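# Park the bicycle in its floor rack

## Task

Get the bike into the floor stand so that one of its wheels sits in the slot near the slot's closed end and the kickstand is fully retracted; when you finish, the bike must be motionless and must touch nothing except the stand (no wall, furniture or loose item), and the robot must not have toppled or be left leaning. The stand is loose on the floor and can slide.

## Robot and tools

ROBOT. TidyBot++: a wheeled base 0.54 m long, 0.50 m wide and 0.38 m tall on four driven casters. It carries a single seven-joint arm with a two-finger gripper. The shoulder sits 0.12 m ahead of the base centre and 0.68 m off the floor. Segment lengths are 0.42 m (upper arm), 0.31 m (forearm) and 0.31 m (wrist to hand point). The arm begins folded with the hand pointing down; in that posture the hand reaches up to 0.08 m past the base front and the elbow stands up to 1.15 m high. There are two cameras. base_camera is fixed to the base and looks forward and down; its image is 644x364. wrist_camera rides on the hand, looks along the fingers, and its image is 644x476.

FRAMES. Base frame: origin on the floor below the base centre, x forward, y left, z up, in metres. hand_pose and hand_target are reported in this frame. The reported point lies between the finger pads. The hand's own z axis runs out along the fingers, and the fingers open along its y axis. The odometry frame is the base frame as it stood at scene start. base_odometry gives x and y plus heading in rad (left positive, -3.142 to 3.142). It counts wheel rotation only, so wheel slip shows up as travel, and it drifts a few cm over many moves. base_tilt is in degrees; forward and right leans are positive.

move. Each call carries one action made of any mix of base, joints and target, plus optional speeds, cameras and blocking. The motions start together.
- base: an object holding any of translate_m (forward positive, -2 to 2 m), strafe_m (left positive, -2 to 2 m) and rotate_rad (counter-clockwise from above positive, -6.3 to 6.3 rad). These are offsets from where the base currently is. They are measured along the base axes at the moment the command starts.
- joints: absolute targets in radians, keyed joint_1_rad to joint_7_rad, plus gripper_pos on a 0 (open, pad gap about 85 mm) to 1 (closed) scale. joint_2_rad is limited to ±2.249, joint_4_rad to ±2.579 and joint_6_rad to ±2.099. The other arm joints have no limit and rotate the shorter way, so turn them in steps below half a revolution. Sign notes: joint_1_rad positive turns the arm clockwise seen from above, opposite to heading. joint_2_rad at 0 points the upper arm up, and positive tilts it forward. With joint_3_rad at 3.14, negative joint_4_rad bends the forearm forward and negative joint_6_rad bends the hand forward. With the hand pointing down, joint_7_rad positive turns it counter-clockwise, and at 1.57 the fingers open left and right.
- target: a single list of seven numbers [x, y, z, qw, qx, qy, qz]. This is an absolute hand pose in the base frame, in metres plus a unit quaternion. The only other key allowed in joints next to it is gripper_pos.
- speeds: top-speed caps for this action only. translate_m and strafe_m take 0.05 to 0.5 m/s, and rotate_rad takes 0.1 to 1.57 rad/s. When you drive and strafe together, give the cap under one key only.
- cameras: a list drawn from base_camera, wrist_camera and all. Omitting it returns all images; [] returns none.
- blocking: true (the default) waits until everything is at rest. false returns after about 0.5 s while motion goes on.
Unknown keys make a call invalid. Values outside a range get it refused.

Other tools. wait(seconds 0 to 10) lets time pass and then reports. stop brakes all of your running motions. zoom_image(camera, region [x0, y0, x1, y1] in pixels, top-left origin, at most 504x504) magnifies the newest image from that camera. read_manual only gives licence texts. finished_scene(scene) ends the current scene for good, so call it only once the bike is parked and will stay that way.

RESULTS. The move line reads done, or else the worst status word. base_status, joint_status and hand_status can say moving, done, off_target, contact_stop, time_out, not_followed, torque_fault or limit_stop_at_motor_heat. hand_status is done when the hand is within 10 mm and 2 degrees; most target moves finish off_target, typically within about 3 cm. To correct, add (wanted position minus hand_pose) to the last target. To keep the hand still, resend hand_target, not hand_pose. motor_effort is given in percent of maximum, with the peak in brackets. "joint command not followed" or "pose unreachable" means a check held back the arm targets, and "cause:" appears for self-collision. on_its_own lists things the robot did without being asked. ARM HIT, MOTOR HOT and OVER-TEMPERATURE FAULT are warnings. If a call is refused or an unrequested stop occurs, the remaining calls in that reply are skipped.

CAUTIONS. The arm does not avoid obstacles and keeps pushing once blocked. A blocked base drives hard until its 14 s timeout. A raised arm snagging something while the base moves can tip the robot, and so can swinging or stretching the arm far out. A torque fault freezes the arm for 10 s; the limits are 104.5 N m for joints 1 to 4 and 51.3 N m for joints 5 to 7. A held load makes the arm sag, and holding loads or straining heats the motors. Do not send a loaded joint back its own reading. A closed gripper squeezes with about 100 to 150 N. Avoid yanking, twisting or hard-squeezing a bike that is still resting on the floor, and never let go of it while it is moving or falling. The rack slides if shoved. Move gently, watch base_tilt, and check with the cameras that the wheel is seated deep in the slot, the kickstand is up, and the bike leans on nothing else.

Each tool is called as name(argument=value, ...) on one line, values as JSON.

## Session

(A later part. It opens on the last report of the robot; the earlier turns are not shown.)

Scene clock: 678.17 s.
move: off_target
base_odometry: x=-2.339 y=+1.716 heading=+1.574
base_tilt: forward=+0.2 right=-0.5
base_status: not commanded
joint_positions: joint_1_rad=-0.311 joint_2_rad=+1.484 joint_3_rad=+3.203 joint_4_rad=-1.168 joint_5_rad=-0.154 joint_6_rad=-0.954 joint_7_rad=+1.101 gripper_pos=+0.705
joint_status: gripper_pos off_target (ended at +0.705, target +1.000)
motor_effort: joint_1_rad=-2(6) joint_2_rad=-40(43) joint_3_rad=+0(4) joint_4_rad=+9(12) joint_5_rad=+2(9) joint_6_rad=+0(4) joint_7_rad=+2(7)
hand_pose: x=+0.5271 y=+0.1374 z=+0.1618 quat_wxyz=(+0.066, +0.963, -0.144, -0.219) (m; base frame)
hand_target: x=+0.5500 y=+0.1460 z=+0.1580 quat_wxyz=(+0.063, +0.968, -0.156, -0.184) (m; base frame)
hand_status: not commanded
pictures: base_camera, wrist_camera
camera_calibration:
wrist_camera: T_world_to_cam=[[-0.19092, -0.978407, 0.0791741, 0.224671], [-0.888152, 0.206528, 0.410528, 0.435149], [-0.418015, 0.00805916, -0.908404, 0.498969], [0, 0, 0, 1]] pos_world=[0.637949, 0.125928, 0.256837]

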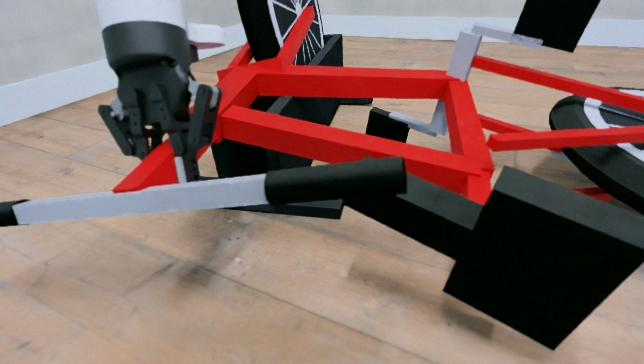

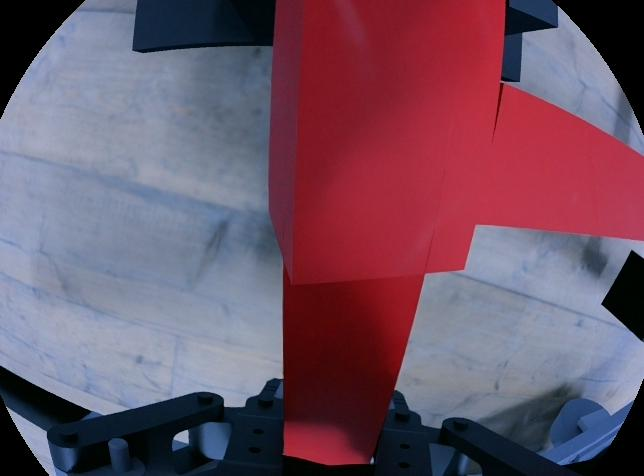

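move(target=[0.50, 0.14, 0.38, 0.0634, 0.968, -0.1564, -0.184])

move(base={"translate_m": 0.05}, speeds={"translate_m": 0.1}, target=[0.50, 0.14, 0.50, 0.0634, 0.968, -0.1564, -0.184])

Scene clock: 680.73 s.
move: off_target
base_odometry: x=-2.339 y=+1.716 heading=+1.574
base_tilt: forward=+0.2 right=-0.5
base_status: not commanded
joint_positions: joint_1_rad=-0.336 joint_2_rad=+1.090 joint_3_rad=+3.231 joint_4_rad=-1.535 joint_5_rad=-0.091 joint_6_rad=-0.891 joint_7_rad=+1.101 gripper_pos=+0.707
joint_status: not commanded
motor_effort: joint_1_rad=-2(3) joint_2_rad=-60(61) joint_3_rad=-4(6) joint_4_rad=+1(10) joint_5_rad=-11(12) joint_6_rad=-21(22) joint_7_rad=-9(10)
hand_pose: x=+0.5191 y=+0.1155 z=+0.3130 quat_wxyz=(+0.077, +0.975, -0.127, -0.167) (m; base frame)
hand_target: x=+0.5000 y=+0.1400 z=+0.3800 quat_wxyz=(+0.063, +0.968, -0.156, -0.184) (m; base frame)
hand_status: off_target (0.074 m and 4.3 deg from the pose sent, 0.220 m and 4.3 deg at the start)
pictures: base_camera, wrist_camera
camera_calibration:
wrist_camera: T_world_to_cam=[[-0.152299, -0.984385, 0.0882688, 0.167545], [-0.933312, 0.172629, 0.314846, 0.427841], [-0.325167, -0.0344316, -0.945029, 0.601312], [0, 0, 0, 1]] pos_world=[0.620353, 0.111775, 0.418765]

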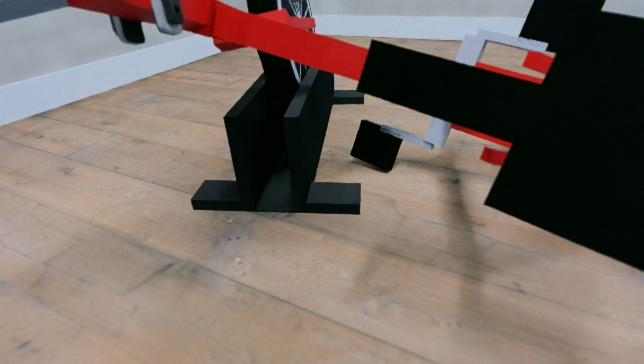

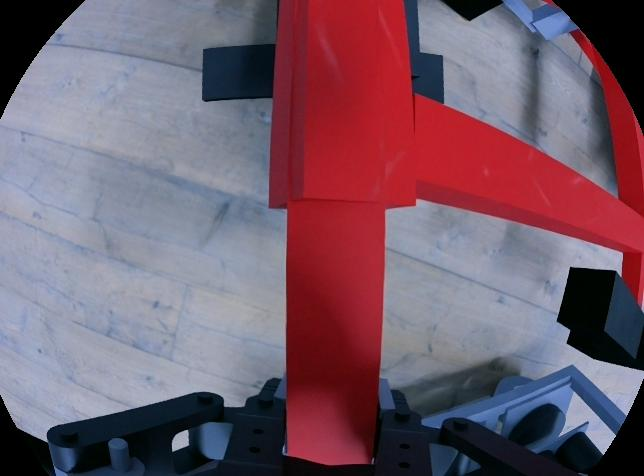

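Scene clock: 681.93 s.
move: off_target
base_odometry: x=-2.340 y=+1.766 heading=+1.574
base_tilt: forward=+0.3 right=-0.5
base_status: done
joint_positions: joint_1_rad=-0.331 joint_2_rad=+0.960 joint_3_rad=+3.229 joint_4_rad=-1.550 joint_5_rad=-0.035 joint_6_rad=-1.050 joint_7_rad=+1.101 gripper_pos=+0.707
joint_status: not commanded
motor_effort: joint_1_rad=-2(6) joint_2_rad=-72(74) joint_3_rad=-1(5) joint_4_rad=+9(11) joint_5_rad=-14(15) joint_6_rad=-27(27) joint_7_rad=-15(16)
hand_pose: x=+0.5111 y=+0.1022 z=+0.3850 quat_wxyz=(+0.096, +0.972, -0.111, -0.184) (m; base frame)
hand_target: x=+0.5000 y=+0.1400 z=+0.5000 quat_wxyz=(+0.063, +0.968, -0.156, -0.184) (m; base frame)
hand_status: off_target (0.122 m and 6.4 deg from the pose sent, 0.190 m and 4.3 deg at the start)
pictures: base_camera, wrist_camera
camera_calibration:
wrist_camera: T_world_to_cam=[[-0.113893, -0.986115, 0.120856, 0.114892], [-0.925285, 0.149582, 0.348529, 0.38527], [-0.361768, -0.0721313, -0.929474, 0.682827], [0, 0, 0, 1]] pos_world=[0.616595, 0.10492, 0.486507]

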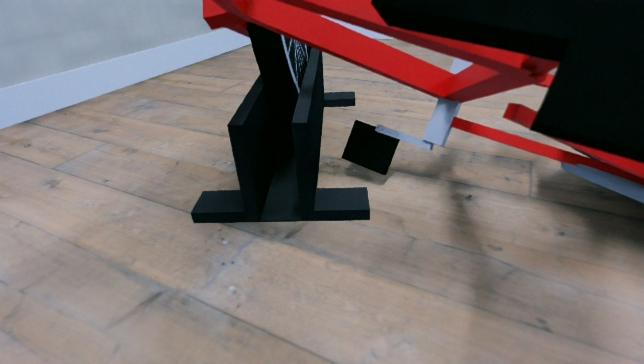

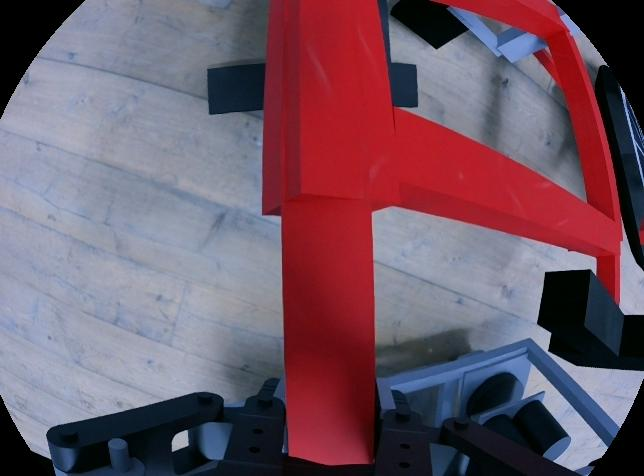

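move(base={"translate_m": 0.07}, speeds={"translate_m": 0.1}, target=[0.49, 0.14, 0.62, 0.0634, 0.968, -0.1564, -0.184])

move(base={"translate_m": 0.08}, speeds={"translate_m": 0.1}, target=[0.49, 0.14, 0.70, 0.0634, 0.968, -0.1564, -0.184])

Scene clock: 683.87 s.
move: off_target
base_odometry: x=-2.340 y=+1.836 heading=+1.575
base_tilt: forward=+0.2 right=-0.5
base_status: done
joint_positions: joint_1_rad=-0.332 joint_2_rad=+0.821 joint_3_rad=+3.197 joint_4_rad=-1.475 joint_5_rad=-0.034 joint_6_rad=-1.317 joint_7_rad=+1.101 gripper_pos=+0.707
joint_status: not commanded
motor_effort: joint_1_rad=-1(4) joint_2_rad=-78(78) joint_3_rad=+1(3) joint_4_rad=+19(19) joint_5_rad=-9(15) joint_6_rad=-29(30) joint_7_rad=-15(17)
hand_pose: x=+0.5033 y=+0.1202 z=+0.4822 quat_wxyz=(+0.091, +0.968, -0.098, -0.214) (m; base frame)
hand_target: x=+0.4900 y=+0.1400 z=+0.6200 quat_wxyz=(+0.063, +0.968, -0.156, -0.184) (m; base frame)
hand_status: off_target (0.140 m and 8.2 deg from the pose sent, 0.239 m and 6.4 deg at the start)
pictures: base_camera, wrist_camera
camera_calibration:
wrist_camera: T_world_to_cam=[[-0.0900668, -0.99019, 0.106827, 0.115189], [-0.903817, 0.126319, 0.408849, 0.30432], [-0.418333, -0.0597286, -0.906328, 0.787499], [0, 0, 0, 1]] pos_world=[0.614861, 0.122654, 0.577006]

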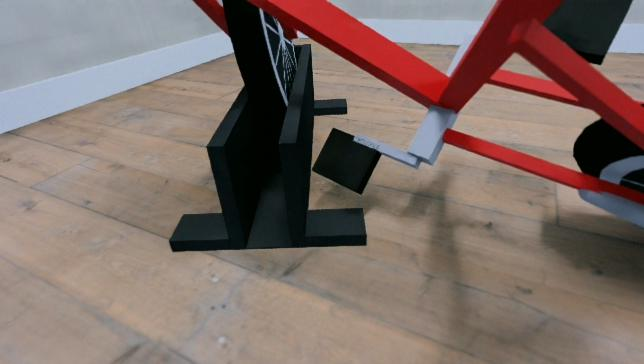

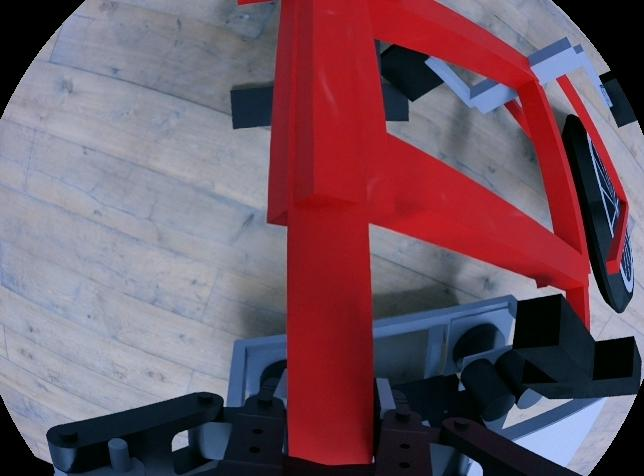

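Scene clock: 685.23 s.
move: off_target
base_odometry: x=-2.341 y=+1.917 heading=+1.575
base_tilt: forward=+0.3 right=-0.6
base_status: done
joint_positions: joint_1_rad=-0.338 joint_2_rad=+0.807 joint_3_rad=+3.172 joint_4_rad=-1.328 joint_5_rad=-0.040 joint_6_rad=-1.510 joint_7_rad=+1.101 gripper_pos=+0.707
joint_status: not commanded
motor_effort: joint_1_rad=+0(4) joint_2_rad=-86(88) joint_3_rad=+3(6) joint_4_rad=+23(25) joint_5_rad=-3(11) joint_6_rad=-34(37) joint_7_rad=-18(20)
hand_pose: x=+0.5147 y=+0.1405 z=+0.5318 quat_wxyz=(+0.088, +0.965, -0.083, -0.233) (m; base frame)
hand_target: x=+0.4900 y=+0.1400 z=+0.7000 quat_wxyz=(+0.063, +0.968, -0.156, -0.184) (m; base frame)
hand_status: off_target (0.170 m and 10.5 deg from the pose sent, 0.219 m and 8.2 deg at the start)
pictures: base_camera, wrist_camera
camera_calibration:
wrist_camera: T_world_to_cam=[[-0.0627207, -0.993583, 0.0941202, 0.124234], [-0.889705, 0.0983937, 0.445808, 0.268792], [-0.452208, -0.0557778, -0.890167, 0.846723], [0, 0, 0, 1]] pos_world=[0.629832, 0.144218, 0.622203]

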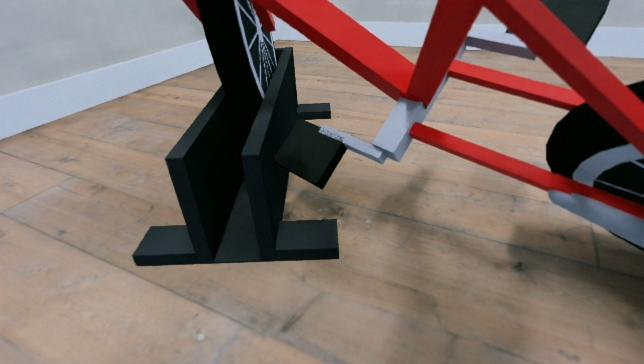

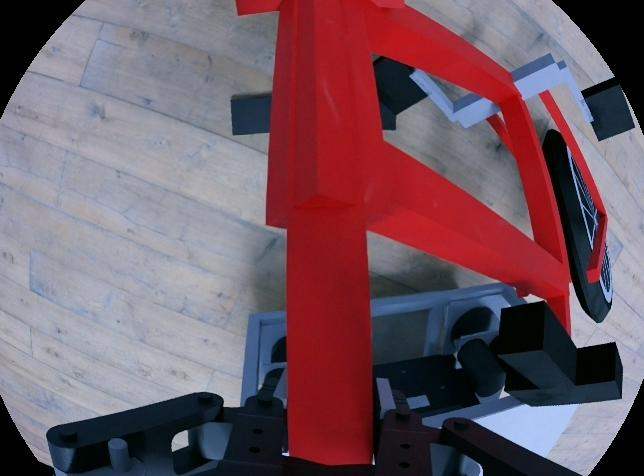

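move(target=[0.50, 0.13, 0.72, 0.1017, 0.9786, 0.0568, -0.1659])

Scene clock: 687.67 s.
move: off_target
base_odometry: x=-2.341 y=+1.916 heading=+1.575
base_tilt: forward=+0.2 right=-0.5
base_status: not commanded
joint_positions: joint_1_rad=-0.387 joint_2_rad=+0.779 joint_3_rad=+3.141 joint_4_rad=-1.263 joint_5_rad=+0.028 joint_6_rad=-1.608 joint_7_rad=+1.286 gripper_pos=+0.707
joint_status: not commanded
motor_effort: joint_1_rad=+0(9) joint_2_rad=-78(89) joint_3_rad=+3(4) joint_4_rad=+25(30) joint_5_rad=+6(7) joint_6_rad=-29(35) joint_7_rad=-8(18)
hand_pose: x=+0.5147 y=+0.1536 z=+0.5666 quat_wxyz=(+0.095, +0.966, +0.053, -0.233) (m; base frame)
hand_target: x=+0.5000 y=+0.1300 z=+0.7200 quat_wxyz=(+0.102, +0.979, +0.057, -0.166) (m; base frame)
hand_status: off_target (0.156 m and 7.8 deg from the pose sent, 0.189 m and 17.9 deg at the start)
pictures: base_camera, wrist_camera
camera_calibration:
wrist_camera: T_world_to_cam=[[0.203046, -0.97818, 0.0440044, 0.0231518], [-0.870483, -0.159747, 0.465554, 0.270601], [-0.448366, -0.132834, -0.883925, 0.884789], [0, 0, 0, 1]] pos_world=[0.627562, 0.183404, 0.655089]

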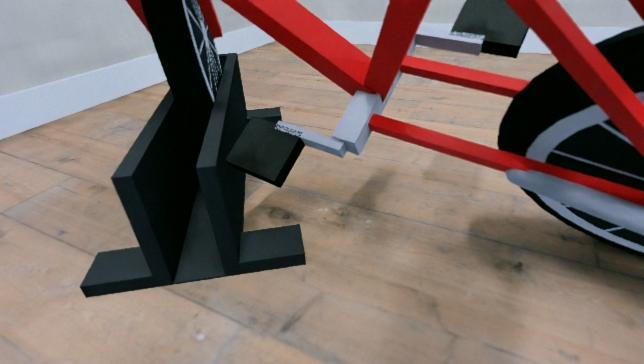

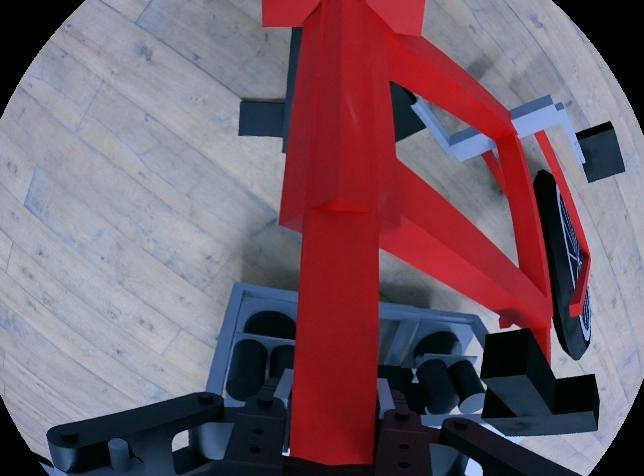

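move(base={"translate_m": 0.06}, speeds={"translate_m": 0.1}, target=[0.50, 0.12, 0.77, 0.1352, 0.9428, 0.2672, -0.1399])

Scene clock: 689.93 s.
move: off_target
base_odometry: x=-2.341 y=+1.977 heading=+1.576
base_tilt: forward=+0.2 right=-0.5
base_status: done
joint_positions: joint_1_rad=-0.425 joint_2_rad=+0.696 joint_3_rad=+3.081 joint_4_rad=-1.231 joint_5_rad=+0.109 joint_6_rad=-1.726 joint_7_rad=+1.606 gripper_pos=+0.707
joint_status: not commanded
motor_effort: joint_1_rad=-1(11) joint_2_rad=-76(80) joint_3_rad=+3(4) joint_4_rad=+30(33) joint_5_rad=+19(20) joint_6_rad=-22(30) joint_7_rad=+0(7)
hand_pose: x=+0.5000 y=+0.1605 z=+0.6249 quat_wxyz=(+0.089, +0.934, +0.252, -0.238) (m; base frame)
hand_target: x=+0.5000 y=+0.1200 z=+0.7700 quat_wxyz=(+0.135, +0.944, +0.267, -0.140) (m; base frame)
hand_status: off_target (0.151 m and 12.6 deg from the pose sent, 0.207 m and 27.4 deg at the start)
pictures: base_camera, wrist_camera
camera_calibration:
wrist_camera: T_world_to_cam=[[0.556794, -0.827549, -0.0717174, -0.0984239], [-0.706368, -0.517147, 0.483325, 0.195948], [-0.437063, -0.218453, -0.872499, 0.931602], [0, 0, 0, 1]] pos_world=[0.600383, 0.223395, 0.711056]

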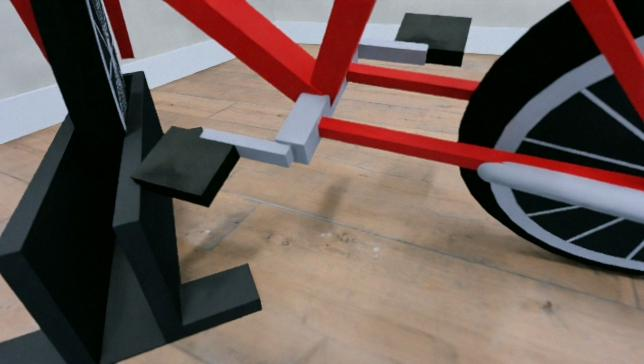

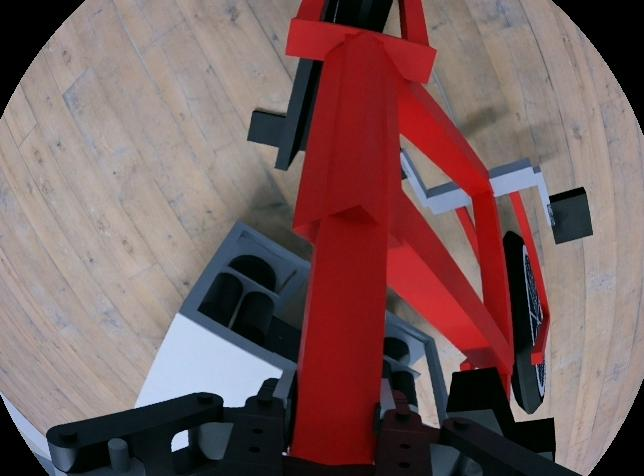

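move(base={"translate_m": 0.05}, speeds={"translate_m": 0.1}, target=[0.56, 0.12, 0.76, 0.158, 0.89, 0.41, -0.121])

Scene clock: 692.37 s.
move: off_target
base_odometry: x=-2.341 y=+2.027 heading=+1.576
base_tilt: forward=+0.3 right=-0.6
base_status: done
joint_positions: joint_1_rad=-0.449 joint_2_rad=+0.738 joint_3_rad=+3.082 joint_4_rad=-1.123 joint_5_rad=+0.269 joint_6_rad=-1.731 joint_7_rad=+1.946 gripper_pos=+0.708
joint_status: not commanded
motor_effort: joint_1_rad=+1(5) joint_2_rad=-69(83) joint_3_rad=+4(5) joint_4_rad=+28(33) joint_5_rad=+12(20) joint_6_rad=-19(26) joint_7_rad=-1(5)
hand_pose: x=+0.5539 y=+0.1450 z=+0.6309 quat_wxyz=(+0.127, +0.873, +0.420, -0.213) (m; base frame)
hand_target: x=+0.5600 y=+0.1200 z=+0.7600 quat_wxyz=(+0.158, +0.890, +0.410, -0.121) (m; base frame)
hand_status: off_target (0.132 m and 11.4 deg from the pose sent, 0.153 m and 24.4 deg at the start)
pictures: base_camera, wrist_camera
camera_calibration:
wrist_camera: T_world_to_cam=[[0.817622, -0.571009, -0.0737721, -0.321189], [-0.475497, -0.74193, 0.472697, 0.134511], [-0.324648, -0.351409, -0.878132, 0.917533], [0, 0, 0, 1]] pos_world=[0.624446, 0.238825, 0.718437]

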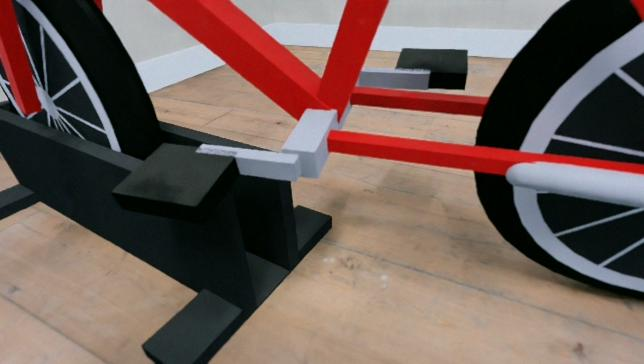

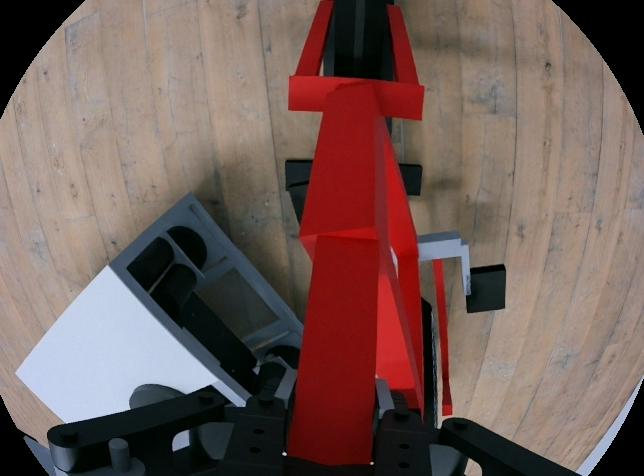

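zoom_image(camera="base_camera", region=[140, 0, 644, 364])

Scaled by 1.000.

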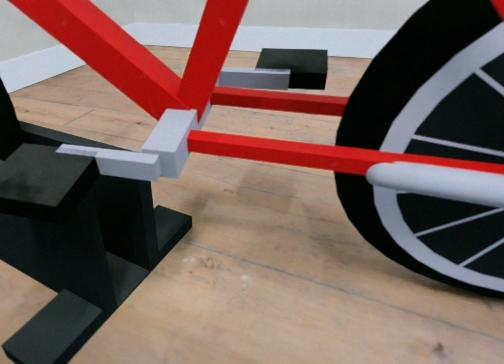

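move(target=[0.62, 0.12, 0.71, 0.158, 0.89, 0.41, -0.121])

Scene clock: 705.80 s.
move: off_target
base_odometry: x=-2.341 y=+2.027 heading=+1.576
base_tilt: forward=+0.2 right=-0.5
base_status: not commanded
joint_positions: joint_1_rad=-0.442 joint_2_rad=+0.790 joint_3_rad=+3.098 joint_4_rad=-1.008 joint_5_rad=+0.269 joint_6_rad=-1.761 joint_7_rad=+1.994 gripper_pos=+0.708
joint_status: not commanded
motor_effort: joint_1_rad=+2(3) joint_2_rad=-59(73) joint_3_rad=+4(5) joint_4_rad=+28(32) joint_5_rad=+12(14) joint_6_rad=-2(21) joint_7_rad=-2(3)
hand_pose: x=+0.5832 y=+0.1490 z=+0.6313 quat_wxyz=(+0.124, +0.873, +0.425, -0.202) (m; base frame)
hand_target: x=+0.6200 y=+0.1200 z=+0.7100 quat_wxyz=(+0.158, +0.890, +0.410, -0.121) (m; base frame)
hand_status: off_target (0.092 m and 10.4 deg from the pose sent, 0.106 m and 11.4 deg at the start)
pictures: base_camera, wrist_camera
camera_calibration:
wrist_camera: T_world_to_cam=[[0.825388, -0.560121, -0.0706982, -0.350888], [-0.473876, -0.755417, 0.452533, 0.165034], [-0.30688, -0.340014, -0.888941, 0.9235], [0, 0, 0, 1]] pos_world=[0.651228, 0.242132, 0.721446]

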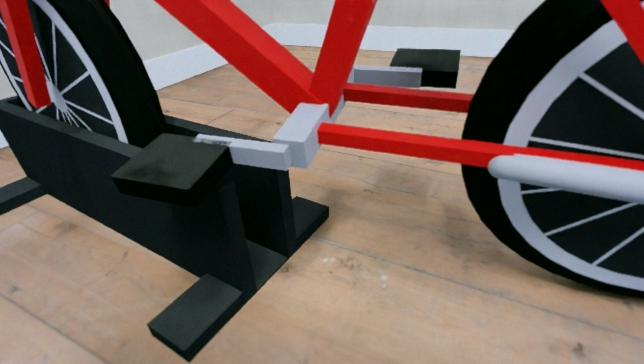

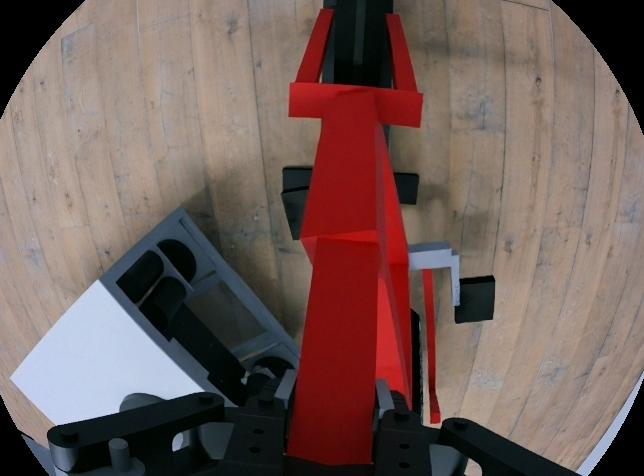

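move(target=[0.62, 0.12, 0.70, 0.172, 0.828, 0.523, -0.100], cameras=[])

move(target=[0.62, 0.12, 0.70, 0.184, 0.7536, 0.6263, -0.076])

Scene clock: 715.33 s.
move: off_target
base_odometry: x=-2.341 y=+2.027 heading=+1.576
base_tilt: forward=+0.2 right=-0.6
base_status: not commanded
joint_positions: joint_1_rad=-0.438 joint_2_rad=+0.731 joint_3_rad=+3.096 joint_4_rad=-1.105 joint_5_rad=+0.318 joint_6_rad=-1.652 joint_7_rad=+2.121 gripper_pos=+0.708
joint_status: not commanded
motor_effort: joint_1_rad=+1(4) joint_2_rad=-54(59) joint_3_rad=+2(5) joint_4_rad=+24(28) joint_5_rad=+10(13) joint_6_rad=-6(7) joint_7_rad=+4(4)
hand_pose: x=+0.5913 y=+0.1353 z=+0.6325 quat_wxyz=(+0.136, +0.842, +0.492, -0.175) (m; base frame)
hand_target: x=+0.6200 y=+0.1200 z=+0.7000 quat_wxyz=(+0.172, +0.829, +0.523, -0.100) (m; base frame)
hand_status: off_target (0.075 m and 10.3 deg from the pose sent, 0.083 m and 17.9 deg at the start)
pictures: none
No camera images: "cameras" was empty.

Scene clock: 716.37 s.
move: off_target
base_odometry: x=-2.341 y=+2.027 heading=+1.576
base_tilt: forward=+0.2 right=-0.5
base_status: not commanded
joint_positions: joint_1_rad=-0.408 joint_2_rad=+0.653 joint_3_rad=+3.059 joint_4_rad=-1.237 joint_5_rad=+0.392 joint_6_rad=-1.513 joint_7_rad=+2.297 gripper_pos=+0.708
joint_status: not commanded
motor_effort: joint_1_rad=-1(2) joint_2_rad=-52(54) joint_3_rad=-1(2) joint_4_rad=+22(23) joint_5_rad=+8(11) joint_6_rad=-6(8) joint_7_rad=+5(5)
hand_pose: x=+0.5992 y=+0.1164 z=+0.6345 quat_wxyz=(+0.150, +0.784, +0.584, -0.146) (m; base frame)
hand_target: x=+0.6200 y=+0.1200 z=+0.7000 quat_wxyz=(+0.184, +0.754, +0.626, -0.076) (m; base frame)
hand_status: off_target (0.069 m and 10.8 deg from the pose sent, 0.075 m and 22.4 deg at the start)
pictures: base_camera, wrist_camera
camera_calibration:
wrist_camera: T_world_to_cam=[[0.976212, -0.211421, -0.048079, -0.527429], [-0.175168, -0.899726, 0.399761, 0.0178196], [-0.127776, -0.381829, -0.915358, 0.834502], [0, 0, 0, 1]] pos_world=[0.624633, 0.22316, 0.731386]

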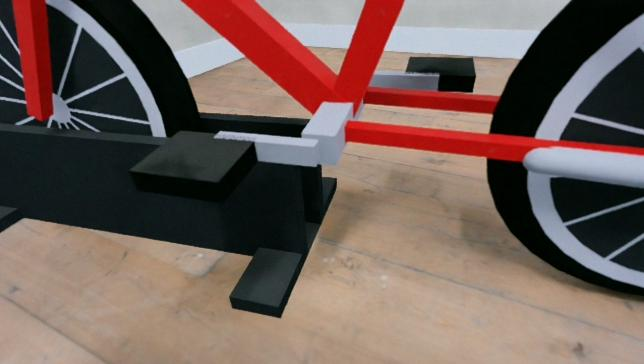

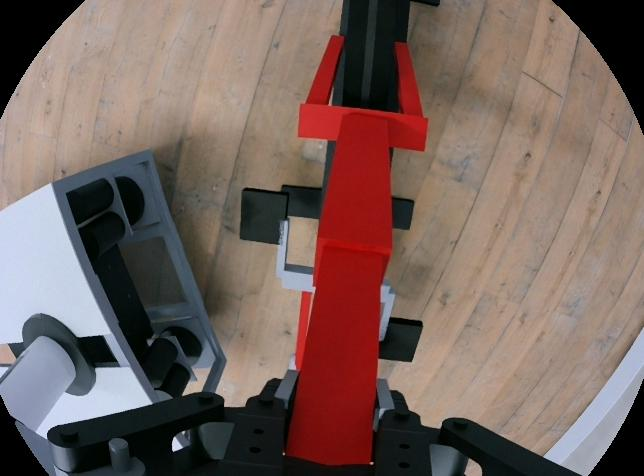

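move(target=[0.63, 0.11, 0.70, 0.1923, 0.6654, 0.7192, -0.0513])

Scene clock: 718.93 s.
move: off_target
base_odometry: x=-2.341 y=+2.027 heading=+1.576
base_tilt: forward=+0.2 right=-0.5
base_status: not commanded
joint_positions: joint_1_rad=-0.338 joint_2_rad=+0.588 joint_3_rad=+3.010 joint_4_rad=-1.341 joint_5_rad=+0.443 joint_6_rad=-1.368 joint_7_rad=+2.527 gripper_pos=+0.708
joint_status: not commanded
motor_effort: joint_1_rad=-2(3) joint_2_rad=-50(53) joint_3_rad=-2(3) joint_4_rad=+23(23) joint_5_rad=+6(8) joint_6_rad=-6(7) joint_7_rad=+5(7)
hand_pose: x=+0.6141 y=+0.0976 z=+0.6348 quat_wxyz=(+0.152, +0.707, +0.681, -0.114) (m; base frame)
hand_target: x=+0.6300 y=+0.1100 z=+0.7000 quat_wxyz=(+0.192, +0.666, +0.719, -0.051) (m; base frame)
hand_status: off_target (0.068 m and 10.7 deg from the pose sent, 0.073 m and 23.9 deg at the start)
pictures: base_camera, wrist_camera
camera_calibration:
wrist_camera: T_world_to_cam=[[0.997924, 0.0409989, -0.0496601, -0.582878], [0.0562996, -0.929814, 0.363699, -0.112892], [-0.0312634, -0.36574, -0.930192, 0.778159], [0, 0, 0, 1]] pos_world=[0.612352, 0.203533, 0.73595]

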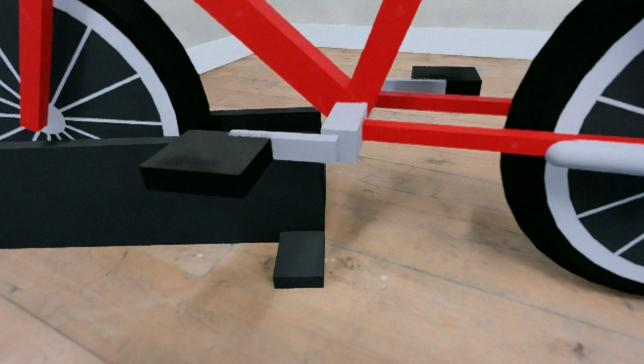

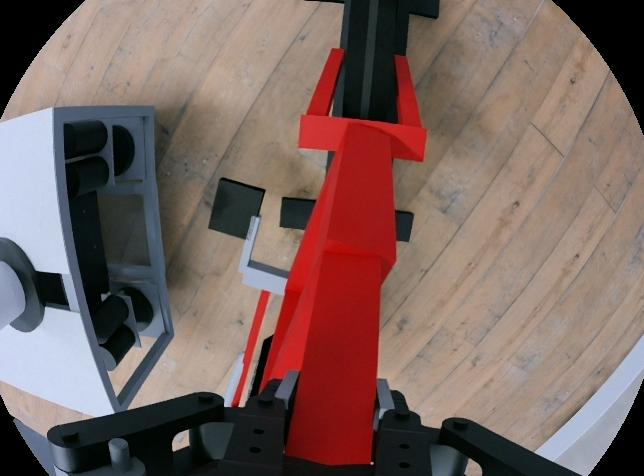

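move(target=[0.605, 0.10, 0.645, 0.165, 0.695, 0.693, -0.094])

Scene clock: 721.10 s.
move: off_target
base_odometry: x=-2.341 y=+2.027 heading=+1.576
base_tilt: forward=+0.2 right=-0.5
base_status: not commanded
joint_positions: joint_1_rad=-0.337 joint_2_rad=+0.570 joint_3_rad=+3.010 joint_4_rad=-1.379 joint_5_rad=+0.447 joint_6_rad=-1.346 joint_7_rad=+2.520 gripper_pos=+0.708
joint_status: not commanded
motor_effort: joint_1_rad=+1(2) joint_2_rad=-38(50) joint_3_rad=-2(3) joint_4_rad=+15(23) joint_5_rad=+2(6) joint_6_rad=-7(7) joint_7_rad=+5(6)
hand_pose: x=+0.6079 y=+0.0947 z=+0.6338 quat_wxyz=(+0.154, +0.706, +0.682, -0.112) (m; base frame)
hand_target: x=+0.6050 y=+0.1000 z=+0.6450 quat_wxyz=(+0.165, +0.695, +0.693, -0.094) (m; base frame)
hand_status: off_target (0.013 m and 3.0 deg from the pose sent, 0.014 m and 3.4 deg at the start)
pictures: base_camera, wrist_camera
camera_calibration:
wrist_camera: T_world_to_cam=[[0.997962, 0.0459232, -0.0443048, -0.580502], [0.0589458, -0.929357, 0.364445, -0.117013], [-0.0244385, -0.366314, -0.93017, 0.771868], [0, 0, 0, 1]] pos_world=[0.60508, 0.200658, 0.734894]

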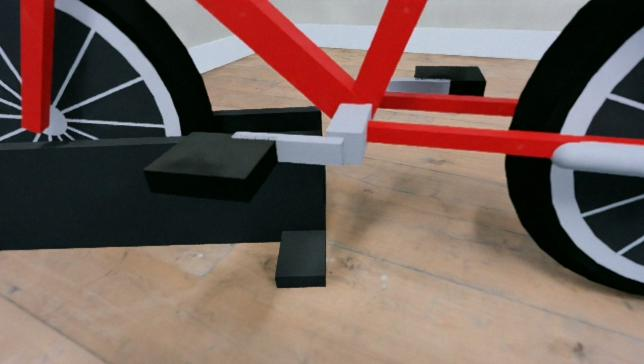

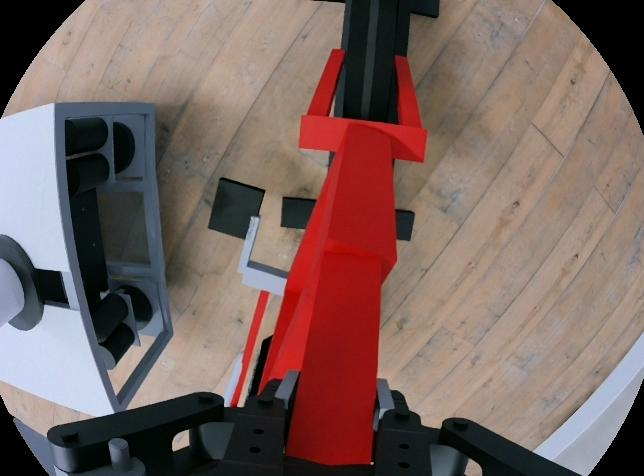

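move(joints={"gripper_pos": 0.67})

wait(seconds=0.5)

Scene clock: 724.83 s.
move: done
base_odometry: x=-2.341 y=+2.027 heading=+1.576
base_tilt: forward=+0.2 right=-0.5
base_status: not commanded
joint_positions: joint_1_rad=-0.337 joint_2_rad=+0.548 joint_3_rad=+3.001 joint_4_rad=-1.394 joint_5_rad=+0.447 joint_6_rad=-1.346 joint_7_rad=+2.520 gripper_pos=+0.670
joint_status: all done
motor_effort: joint_1_rad=+1(1) joint_2_rad=-32(38) joint_3_rad=-1(2) joint_4_rad=+17(17) joint_5_rad=+3(5) joint_6_rad=-2(7) joint_7_rad=+1(6)
hand_pose: x=+0.6024 y=+0.0964 z=+0.6402 quat_wxyz=(+0.155, +0.704, +0.685, -0.108) (m; base frame)
hand_target: x=+0.6050 y=+0.1000 z=+0.6450 quat_wxyz=(+0.165, +0.695, +0.693, -0.094) (m; base frame)
hand_status: not commanded
pictures: base_camera, wrist_camera
camera_calibration:
wrist_camera: T_world_to_cam=[[0.997757, 0.0546451, -0.0386681, -0.57922], [0.0649268, -0.930625, 0.360168, -0.118173], [-0.0163041, -0.361871, -0.932086, 0.77419], [0, 0, 0, 1]] pos_world=[0.598216, 0.201833, 0.741776]

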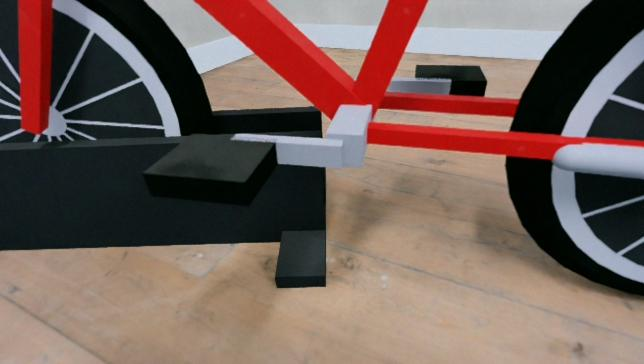

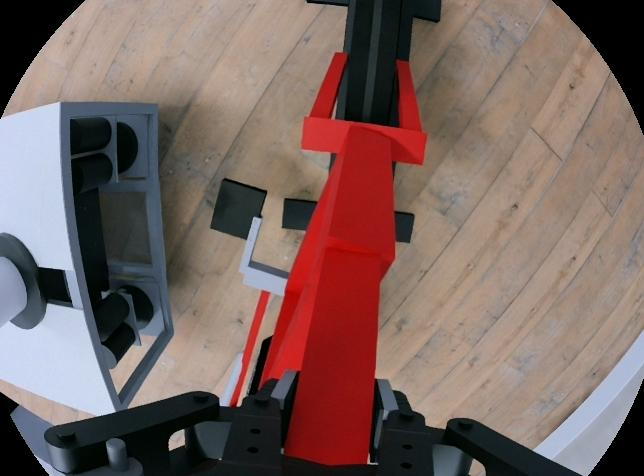

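Scene clock: 725.33 s.
base_odometry: x=-2.341 y=+2.027 heading=+1.576
base_tilt: forward=+0.2 right=-0.5
base_status: not commanded
joint_positions: joint_1_rad=-0.337 joint_2_rad=+0.548 joint_3_rad=+3.001 joint_4_rad=-1.394 joint_5_rad=+0.447 joint_6_rad=-1.346 joint_7_rad=+2.520 gripper_pos=+0.670
joint_status: all done
motor_effort: joint_1_rad=+0(1) joint_2_rad=-33(38) joint_3_rad=+0(2) joint_4_rad=+17(17) joint_5_rad=+4(5) joint_6_rad=-1(7) joint_7_rad=+1(6)
hand_pose: x=+0.6024 y=+0.0964 z=+0.6402 quat_wxyz=(+0.155, +0.704, +0.685, -0.108) (m; base frame)
hand_target: x=+0.6050 y=+0.1000 z=+0.6450 quat_wxyz=(+0.165, +0.695, +0.693, -0.094) (m; base frame)
hand_status: not commanded
wait: 0.50 s; at rest by 0.27 s
pictures: base_camera, wrist_camera
camera_calibration:
wrist_camera: T_world_to_cam=[[0.997757, 0.0546451, -0.0386681, -0.57922], [0.0649268, -0.930625, 0.360168, -0.118173], [-0.0163041, -0.361871, -0.932086, 0.77419], [0, 0, 0, 1]] pos_world=[0.598216, 0.201833, 0.741776]

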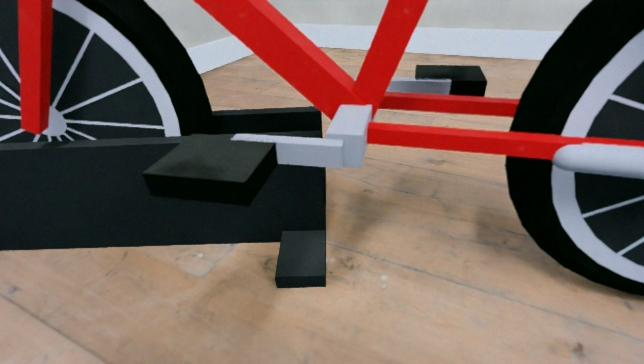

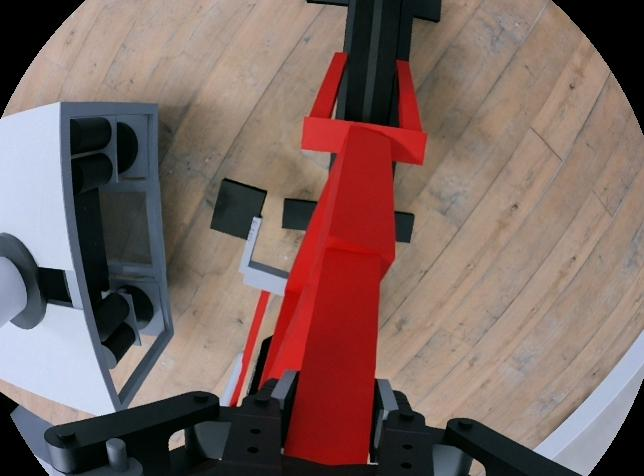

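move(joints={"gripper_pos": 0.6}, cameras=[])

zoom_image(camera="wrist_camera", region=[240, 320, 440, 476])

wait(seconds=0.3)

zoom_image(camera="wrist_camera", region=[240, 320, 440, 476])

Scene clock: 726.63 s.
move: done
base_odometry: x=-2.341 y=+2.027 heading=+1.576
base_tilt: forward=+0.2 right=-0.6
base_status: not commanded
joint_positions: joint_1_rad=-0.337 joint_2_rad=+0.548 joint_3_rad=+3.001 joint_4_rad=-1.395 joint_5_rad=+0.447 joint_6_rad=-1.346 joint_7_rad=+2.520 gripper_pos=+0.600
joint_status: all done
motor_effort: joint_1_rad=+0(2) joint_2_rad=-32(34) joint_3_rad=+0(1) joint_4_rad=+17(18) joint_5_rad=+5(5) joint_6_rad=-1(2) joint_7_rad=+1(1)
hand_pose: x=+0.6023 y=+0.0964 z=+0.6402 quat_wxyz=(+0.155, +0.704, +0.685, -0.108) (m; base frame)
hand_target: x=+0.6050 y=+0.1000 z=+0.6450 quat_wxyz=(+0.165, +0.695, +0.693, -0.094) (m; base frame)
hand_status: not commanded
pictures: none
No camera images: "cameras" was empty.

Scaled by 2.520.

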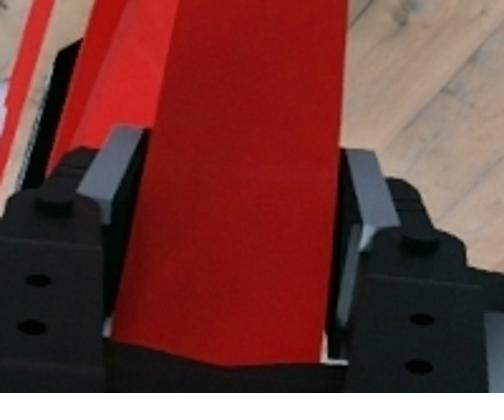

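Scene clock: 726.93 s.
base_odometry: x=-2.341 y=+2.027 heading=+1.576
base_tilt: forward=+0.2 right=-0.5
base_status: not commanded
joint_positions: joint_1_rad=-0.337 joint_2_rad=+0.548 joint_3_rad=+3.001 joint_4_rad=-1.395 joint_5_rad=+0.447 joint_6_rad=-1.346 joint_7_rad=+2.520 gripper_pos=+0.600
joint_status: all done
motor_effort: joint_1_rad=+0(2) joint_2_rad=-33(34) joint_3_rad=+0(1) joint_4_rad=+16(18) joint_5_rad=+4(5) joint_6_rad=-1(2) joint_7_rad=+1(1)
hand_pose: x=+0.6023 y=+0.0964 z=+0.6402 quat_wxyz=(+0.155, +0.704, +0.685, -0.108) (m; base frame)
hand_target: x=+0.6050 y=+0.1000 z=+0.6450 quat_wxyz=(+0.165, +0.695, +0.693, -0.094) (m; base frame)
hand_status: not commanded
wait: 0.30 s; at rest by 0.27 s
pictures: base_camera, wrist_camera
camera_calibration:
wrist_camera: T_world_to_cam=[[0.997738, 0.0548218, -0.038903, -0.578928], [0.065177, -0.930602, 0.360184, -0.118298], [-0.0164572, -0.361905, -0.93207, 0.774249], [0, 0, 0, 1]] pos_world=[0.598071, 0.201854, 0.741741]

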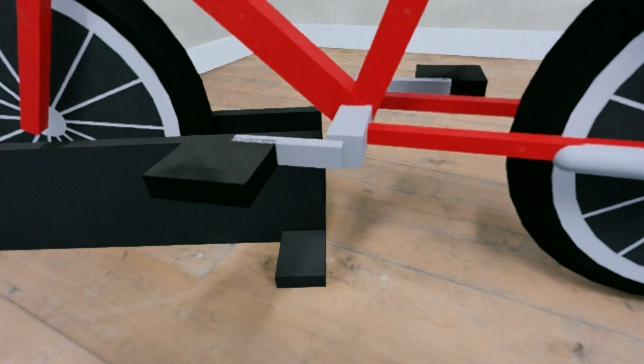

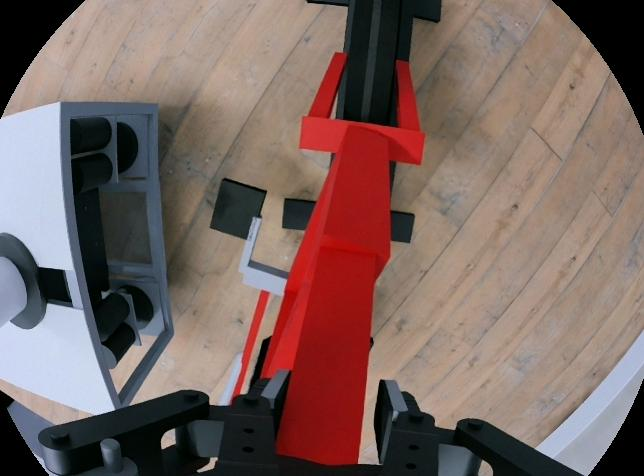

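Scaled by 2.520.

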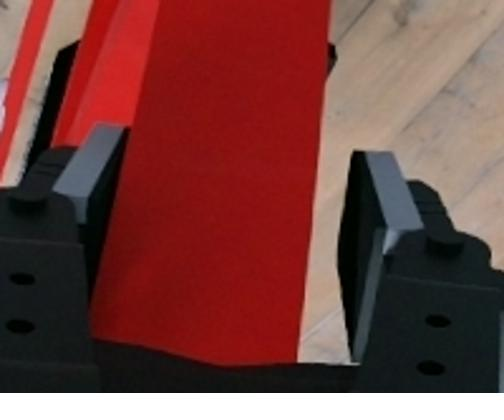

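move(joints={"gripper_pos": 0.45}, cameras=["wrist_camera"])

wait(seconds=0.5, cameras=["wrist_camera"])

zoom_image(camera="wrist_camera", region=[240, 320, 440, 476])

Scene clock: 728.33 s.
move: done
base_odometry: x=-2.341 y=+2.027 heading=+1.576
base_tilt: forward=+0.2 right=-0.5
base_status: not commanded
joint_positions: joint_1_rad=-0.337 joint_2_rad=+0.548 joint_3_rad=+3.001 joint_4_rad=-1.395 joint_5_rad=+0.447 joint_6_rad=-1.346 joint_7_rad=+2.520 gripper_pos=+0.450
joint_status: all done
motor_effort: joint_1_rad=+1(1) joint_2_rad=-32(33) joint_3_rad=-1(1) joint_4_rad=+16(17) joint_5_rad=+4(5) joint_6_rad=-1(2) joint_7_rad=+1(1)
hand_pose: x=+0.6023 y=+0.0964 z=+0.6402 quat_wxyz=(+0.155, +0.704, +0.685, -0.108) (m; base frame)
hand_target: x=+0.6050 y=+0.1000 z=+0.6450 quat_wxyz=(+0.165, +0.695, +0.693, -0.094) (m; base frame)
hand_status: not commanded
pictures: wrist_camera
camera_calibration:
wrist_camera: T_world_to_cam=[[0.997738, 0.0548218, -0.038903, -0.578928], [0.065177, -0.930602, 0.360184, -0.118298], [-0.0164572, -0.361905, -0.93207, 0.774249], [0, 0, 0, 1]] pos_world=[0.598071, 0.201854, 0.741741]

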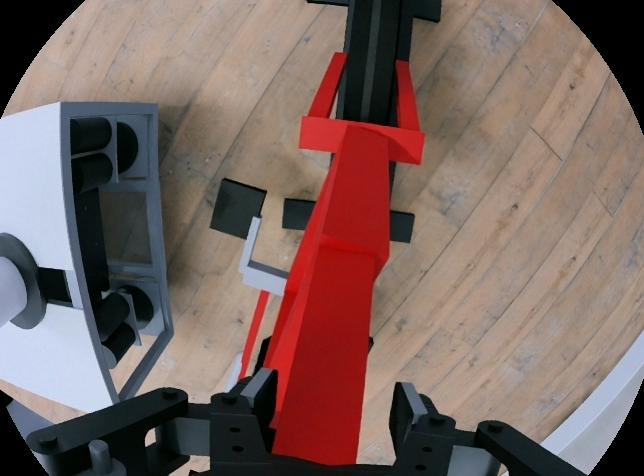

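Scene clock: 728.83 s.
base_odometry: x=-2.341 y=+2.027 heading=+1.576
base_tilt: forward=+0.2 right=-0.5
base_status: not commanded
joint_positions: joint_1_rad=-0.337 joint_2_rad=+0.548 joint_3_rad=+3.001 joint_4_rad=-1.395 joint_5_rad=+0.447 joint_6_rad=-1.346 joint_7_rad=+2.520 gripper_pos=+0.450
joint_status: all done
motor_effort: joint_1_rad=+0(1) joint_2_rad=-33(33) joint_3_rad=-1(1) joint_4_rad=+16(17) joint_5_rad=+3(5) joint_6_rad=-2(2) joint_7_rad=+1(1)
hand_pose: x=+0.6023 y=+0.0964 z=+0.6402 quat_wxyz=(+0.155, +0.704, +0.685, -0.108) (m; base frame)
hand_target: x=+0.6050 y=+0.1000 z=+0.6450 quat_wxyz=(+0.165, +0.695, +0.693, -0.094) (m; base frame)
hand_status: not commanded
wait: 0.50 s; at rest by 0.27 s
pictures: wrist_camera
camera_calibration:
wrist_camera: T_world_to_cam=[[0.997738, 0.0548218, -0.038903, -0.578928], [0.065177, -0.930602, 0.360184, -0.118298], [-0.0164572, -0.361905, -0.93207, 0.774249], [0, 0, 0, 1]] pos_world=[0.598071, 0.201854, 0.741741]

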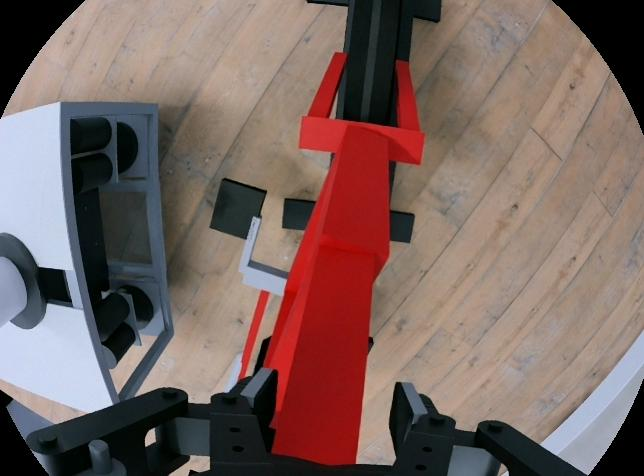

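Scaled by 2.520.

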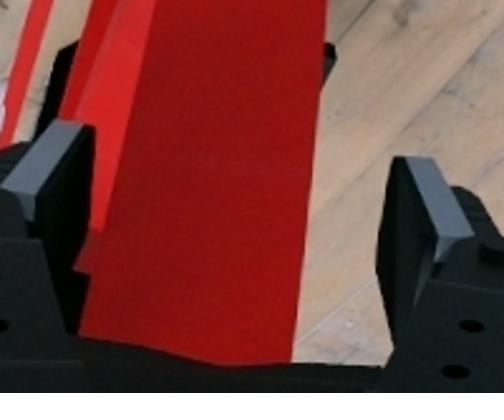

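move(joints={"gripper_pos": 0.2})

wait(seconds=1, cameras=["wrist_camera"])

zoom_image(camera="wrist_camera", region=[240, 320, 440, 476])

Scene clock: 730.10 s.
move: done
base_odometry: x=-2.341 y=+2.027 heading=+1.576
base_tilt: forward=+0.2 right=-0.5
base_status: not commanded
joint_positions: joint_1_rad=-0.337 joint_2_rad=+0.548 joint_3_rad=+3.001 joint_4_rad=-1.395 joint_5_rad=+0.447 joint_6_rad=-1.346 joint_7_rad=+2.520 gripper_pos=+0.200
joint_status: all done
motor_effort: joint_1_rad=+1(1) joint_2_rad=-32(33) joint_3_rad=+0(1) joint_4_rad=+16(17) joint_5_rad=+4(4) joint_6_rad=-1(2) joint_7_rad=+1(1)
hand_pose: x=+0.6023 y=+0.0964 z=+0.6402 quat_wxyz=(+0.155, +0.704, +0.685, -0.108) (m; base frame)
hand_target: x=+0.6050 y=+0.1000 z=+0.6450 quat_wxyz=(+0.165, +0.695, +0.693, -0.094) (m; base frame)
hand_status: not commanded
pictures: base_camera, wrist_camera
camera_calibration:
wrist_camera: T_world_to_cam=[[0.997738, 0.0548218, -0.038903, -0.578928], [0.065177, -0.930602, 0.360184, -0.118298], [-0.0164572, -0.361905, -0.93207, 0.774249], [0, 0, 0, 1]] pos_world=[0.598071, 0.201854, 0.741741]

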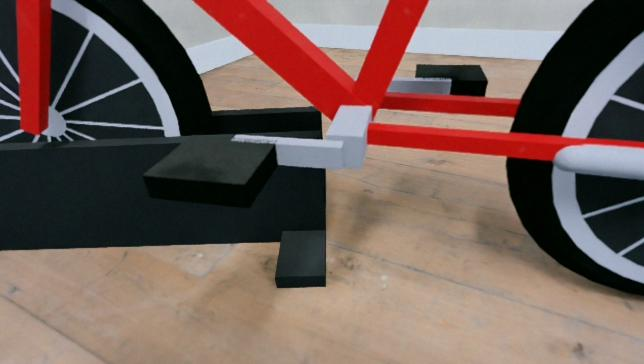

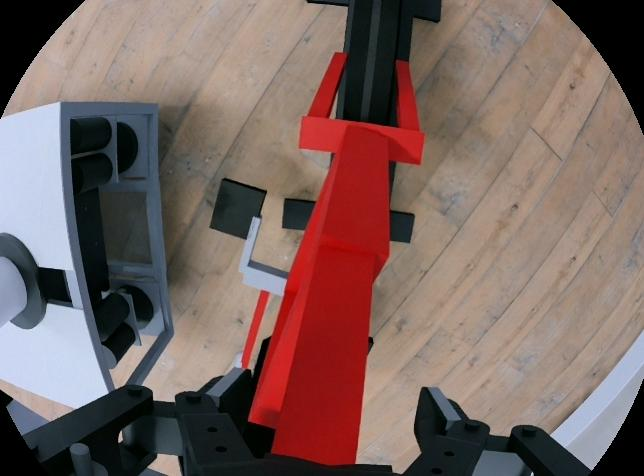

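Scene clock: 731.10 s.
base_odometry: x=-2.341 y=+2.027 heading=+1.576
base_tilt: forward=+0.2 right=-0.5
base_status: not commanded
joint_positions: joint_1_rad=-0.337 joint_2_rad=+0.548 joint_3_rad=+3.001 joint_4_rad=-1.395 joint_5_rad=+0.447 joint_6_rad=-1.346 joint_7_rad=+2.520 gripper_pos=+0.200
joint_status: all done
motor_effort: joint_1_rad=+1(1) joint_2_rad=-33(33) joint_3_rad=-1(1) joint_4_rad=+16(17) joint_5_rad=+3(4) joint_6_rad=-2(2) joint_7_rad=+1(1)
hand_pose: x=+0.6023 y=+0.0964 z=+0.6402 quat_wxyz=(+0.155, +0.704, +0.685, -0.108) (m; base frame)
hand_target: x=+0.6050 y=+0.1000 z=+0.6450 quat_wxyz=(+0.165, +0.695, +0.693, -0.094) (m; base frame)
hand_status: not commanded
wait: 1.00 s; at rest by 0.27 s
pictures: wrist_camera
camera_calibration:
wrist_camera: T_world_to_cam=[[0.997738, 0.0548218, -0.038903, -0.578928], [0.065177, -0.930602, 0.360184, -0.118298], [-0.0164572, -0.361905, -0.93207, 0.774249], [0, 0, 0, 1]] pos_world=[0.598071, 0.201854, 0.741741]

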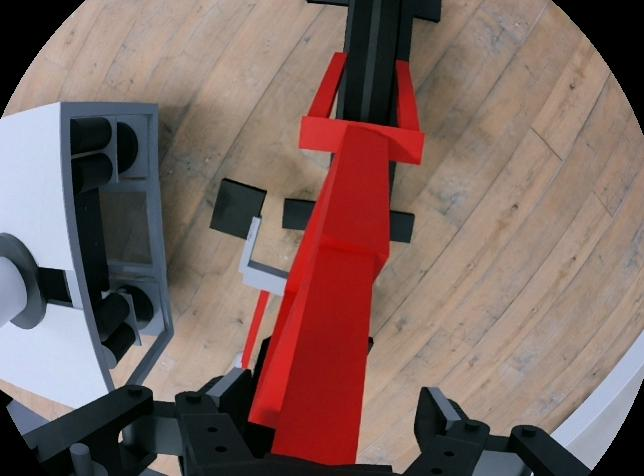

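Scaled by 2.520.

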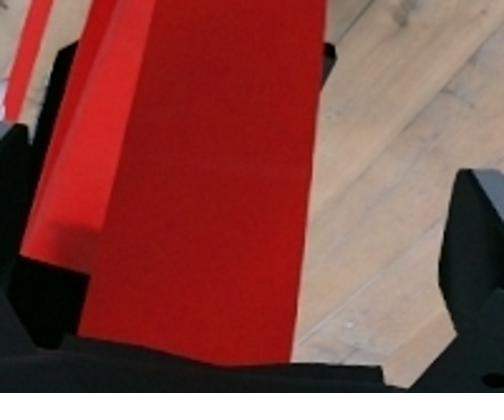

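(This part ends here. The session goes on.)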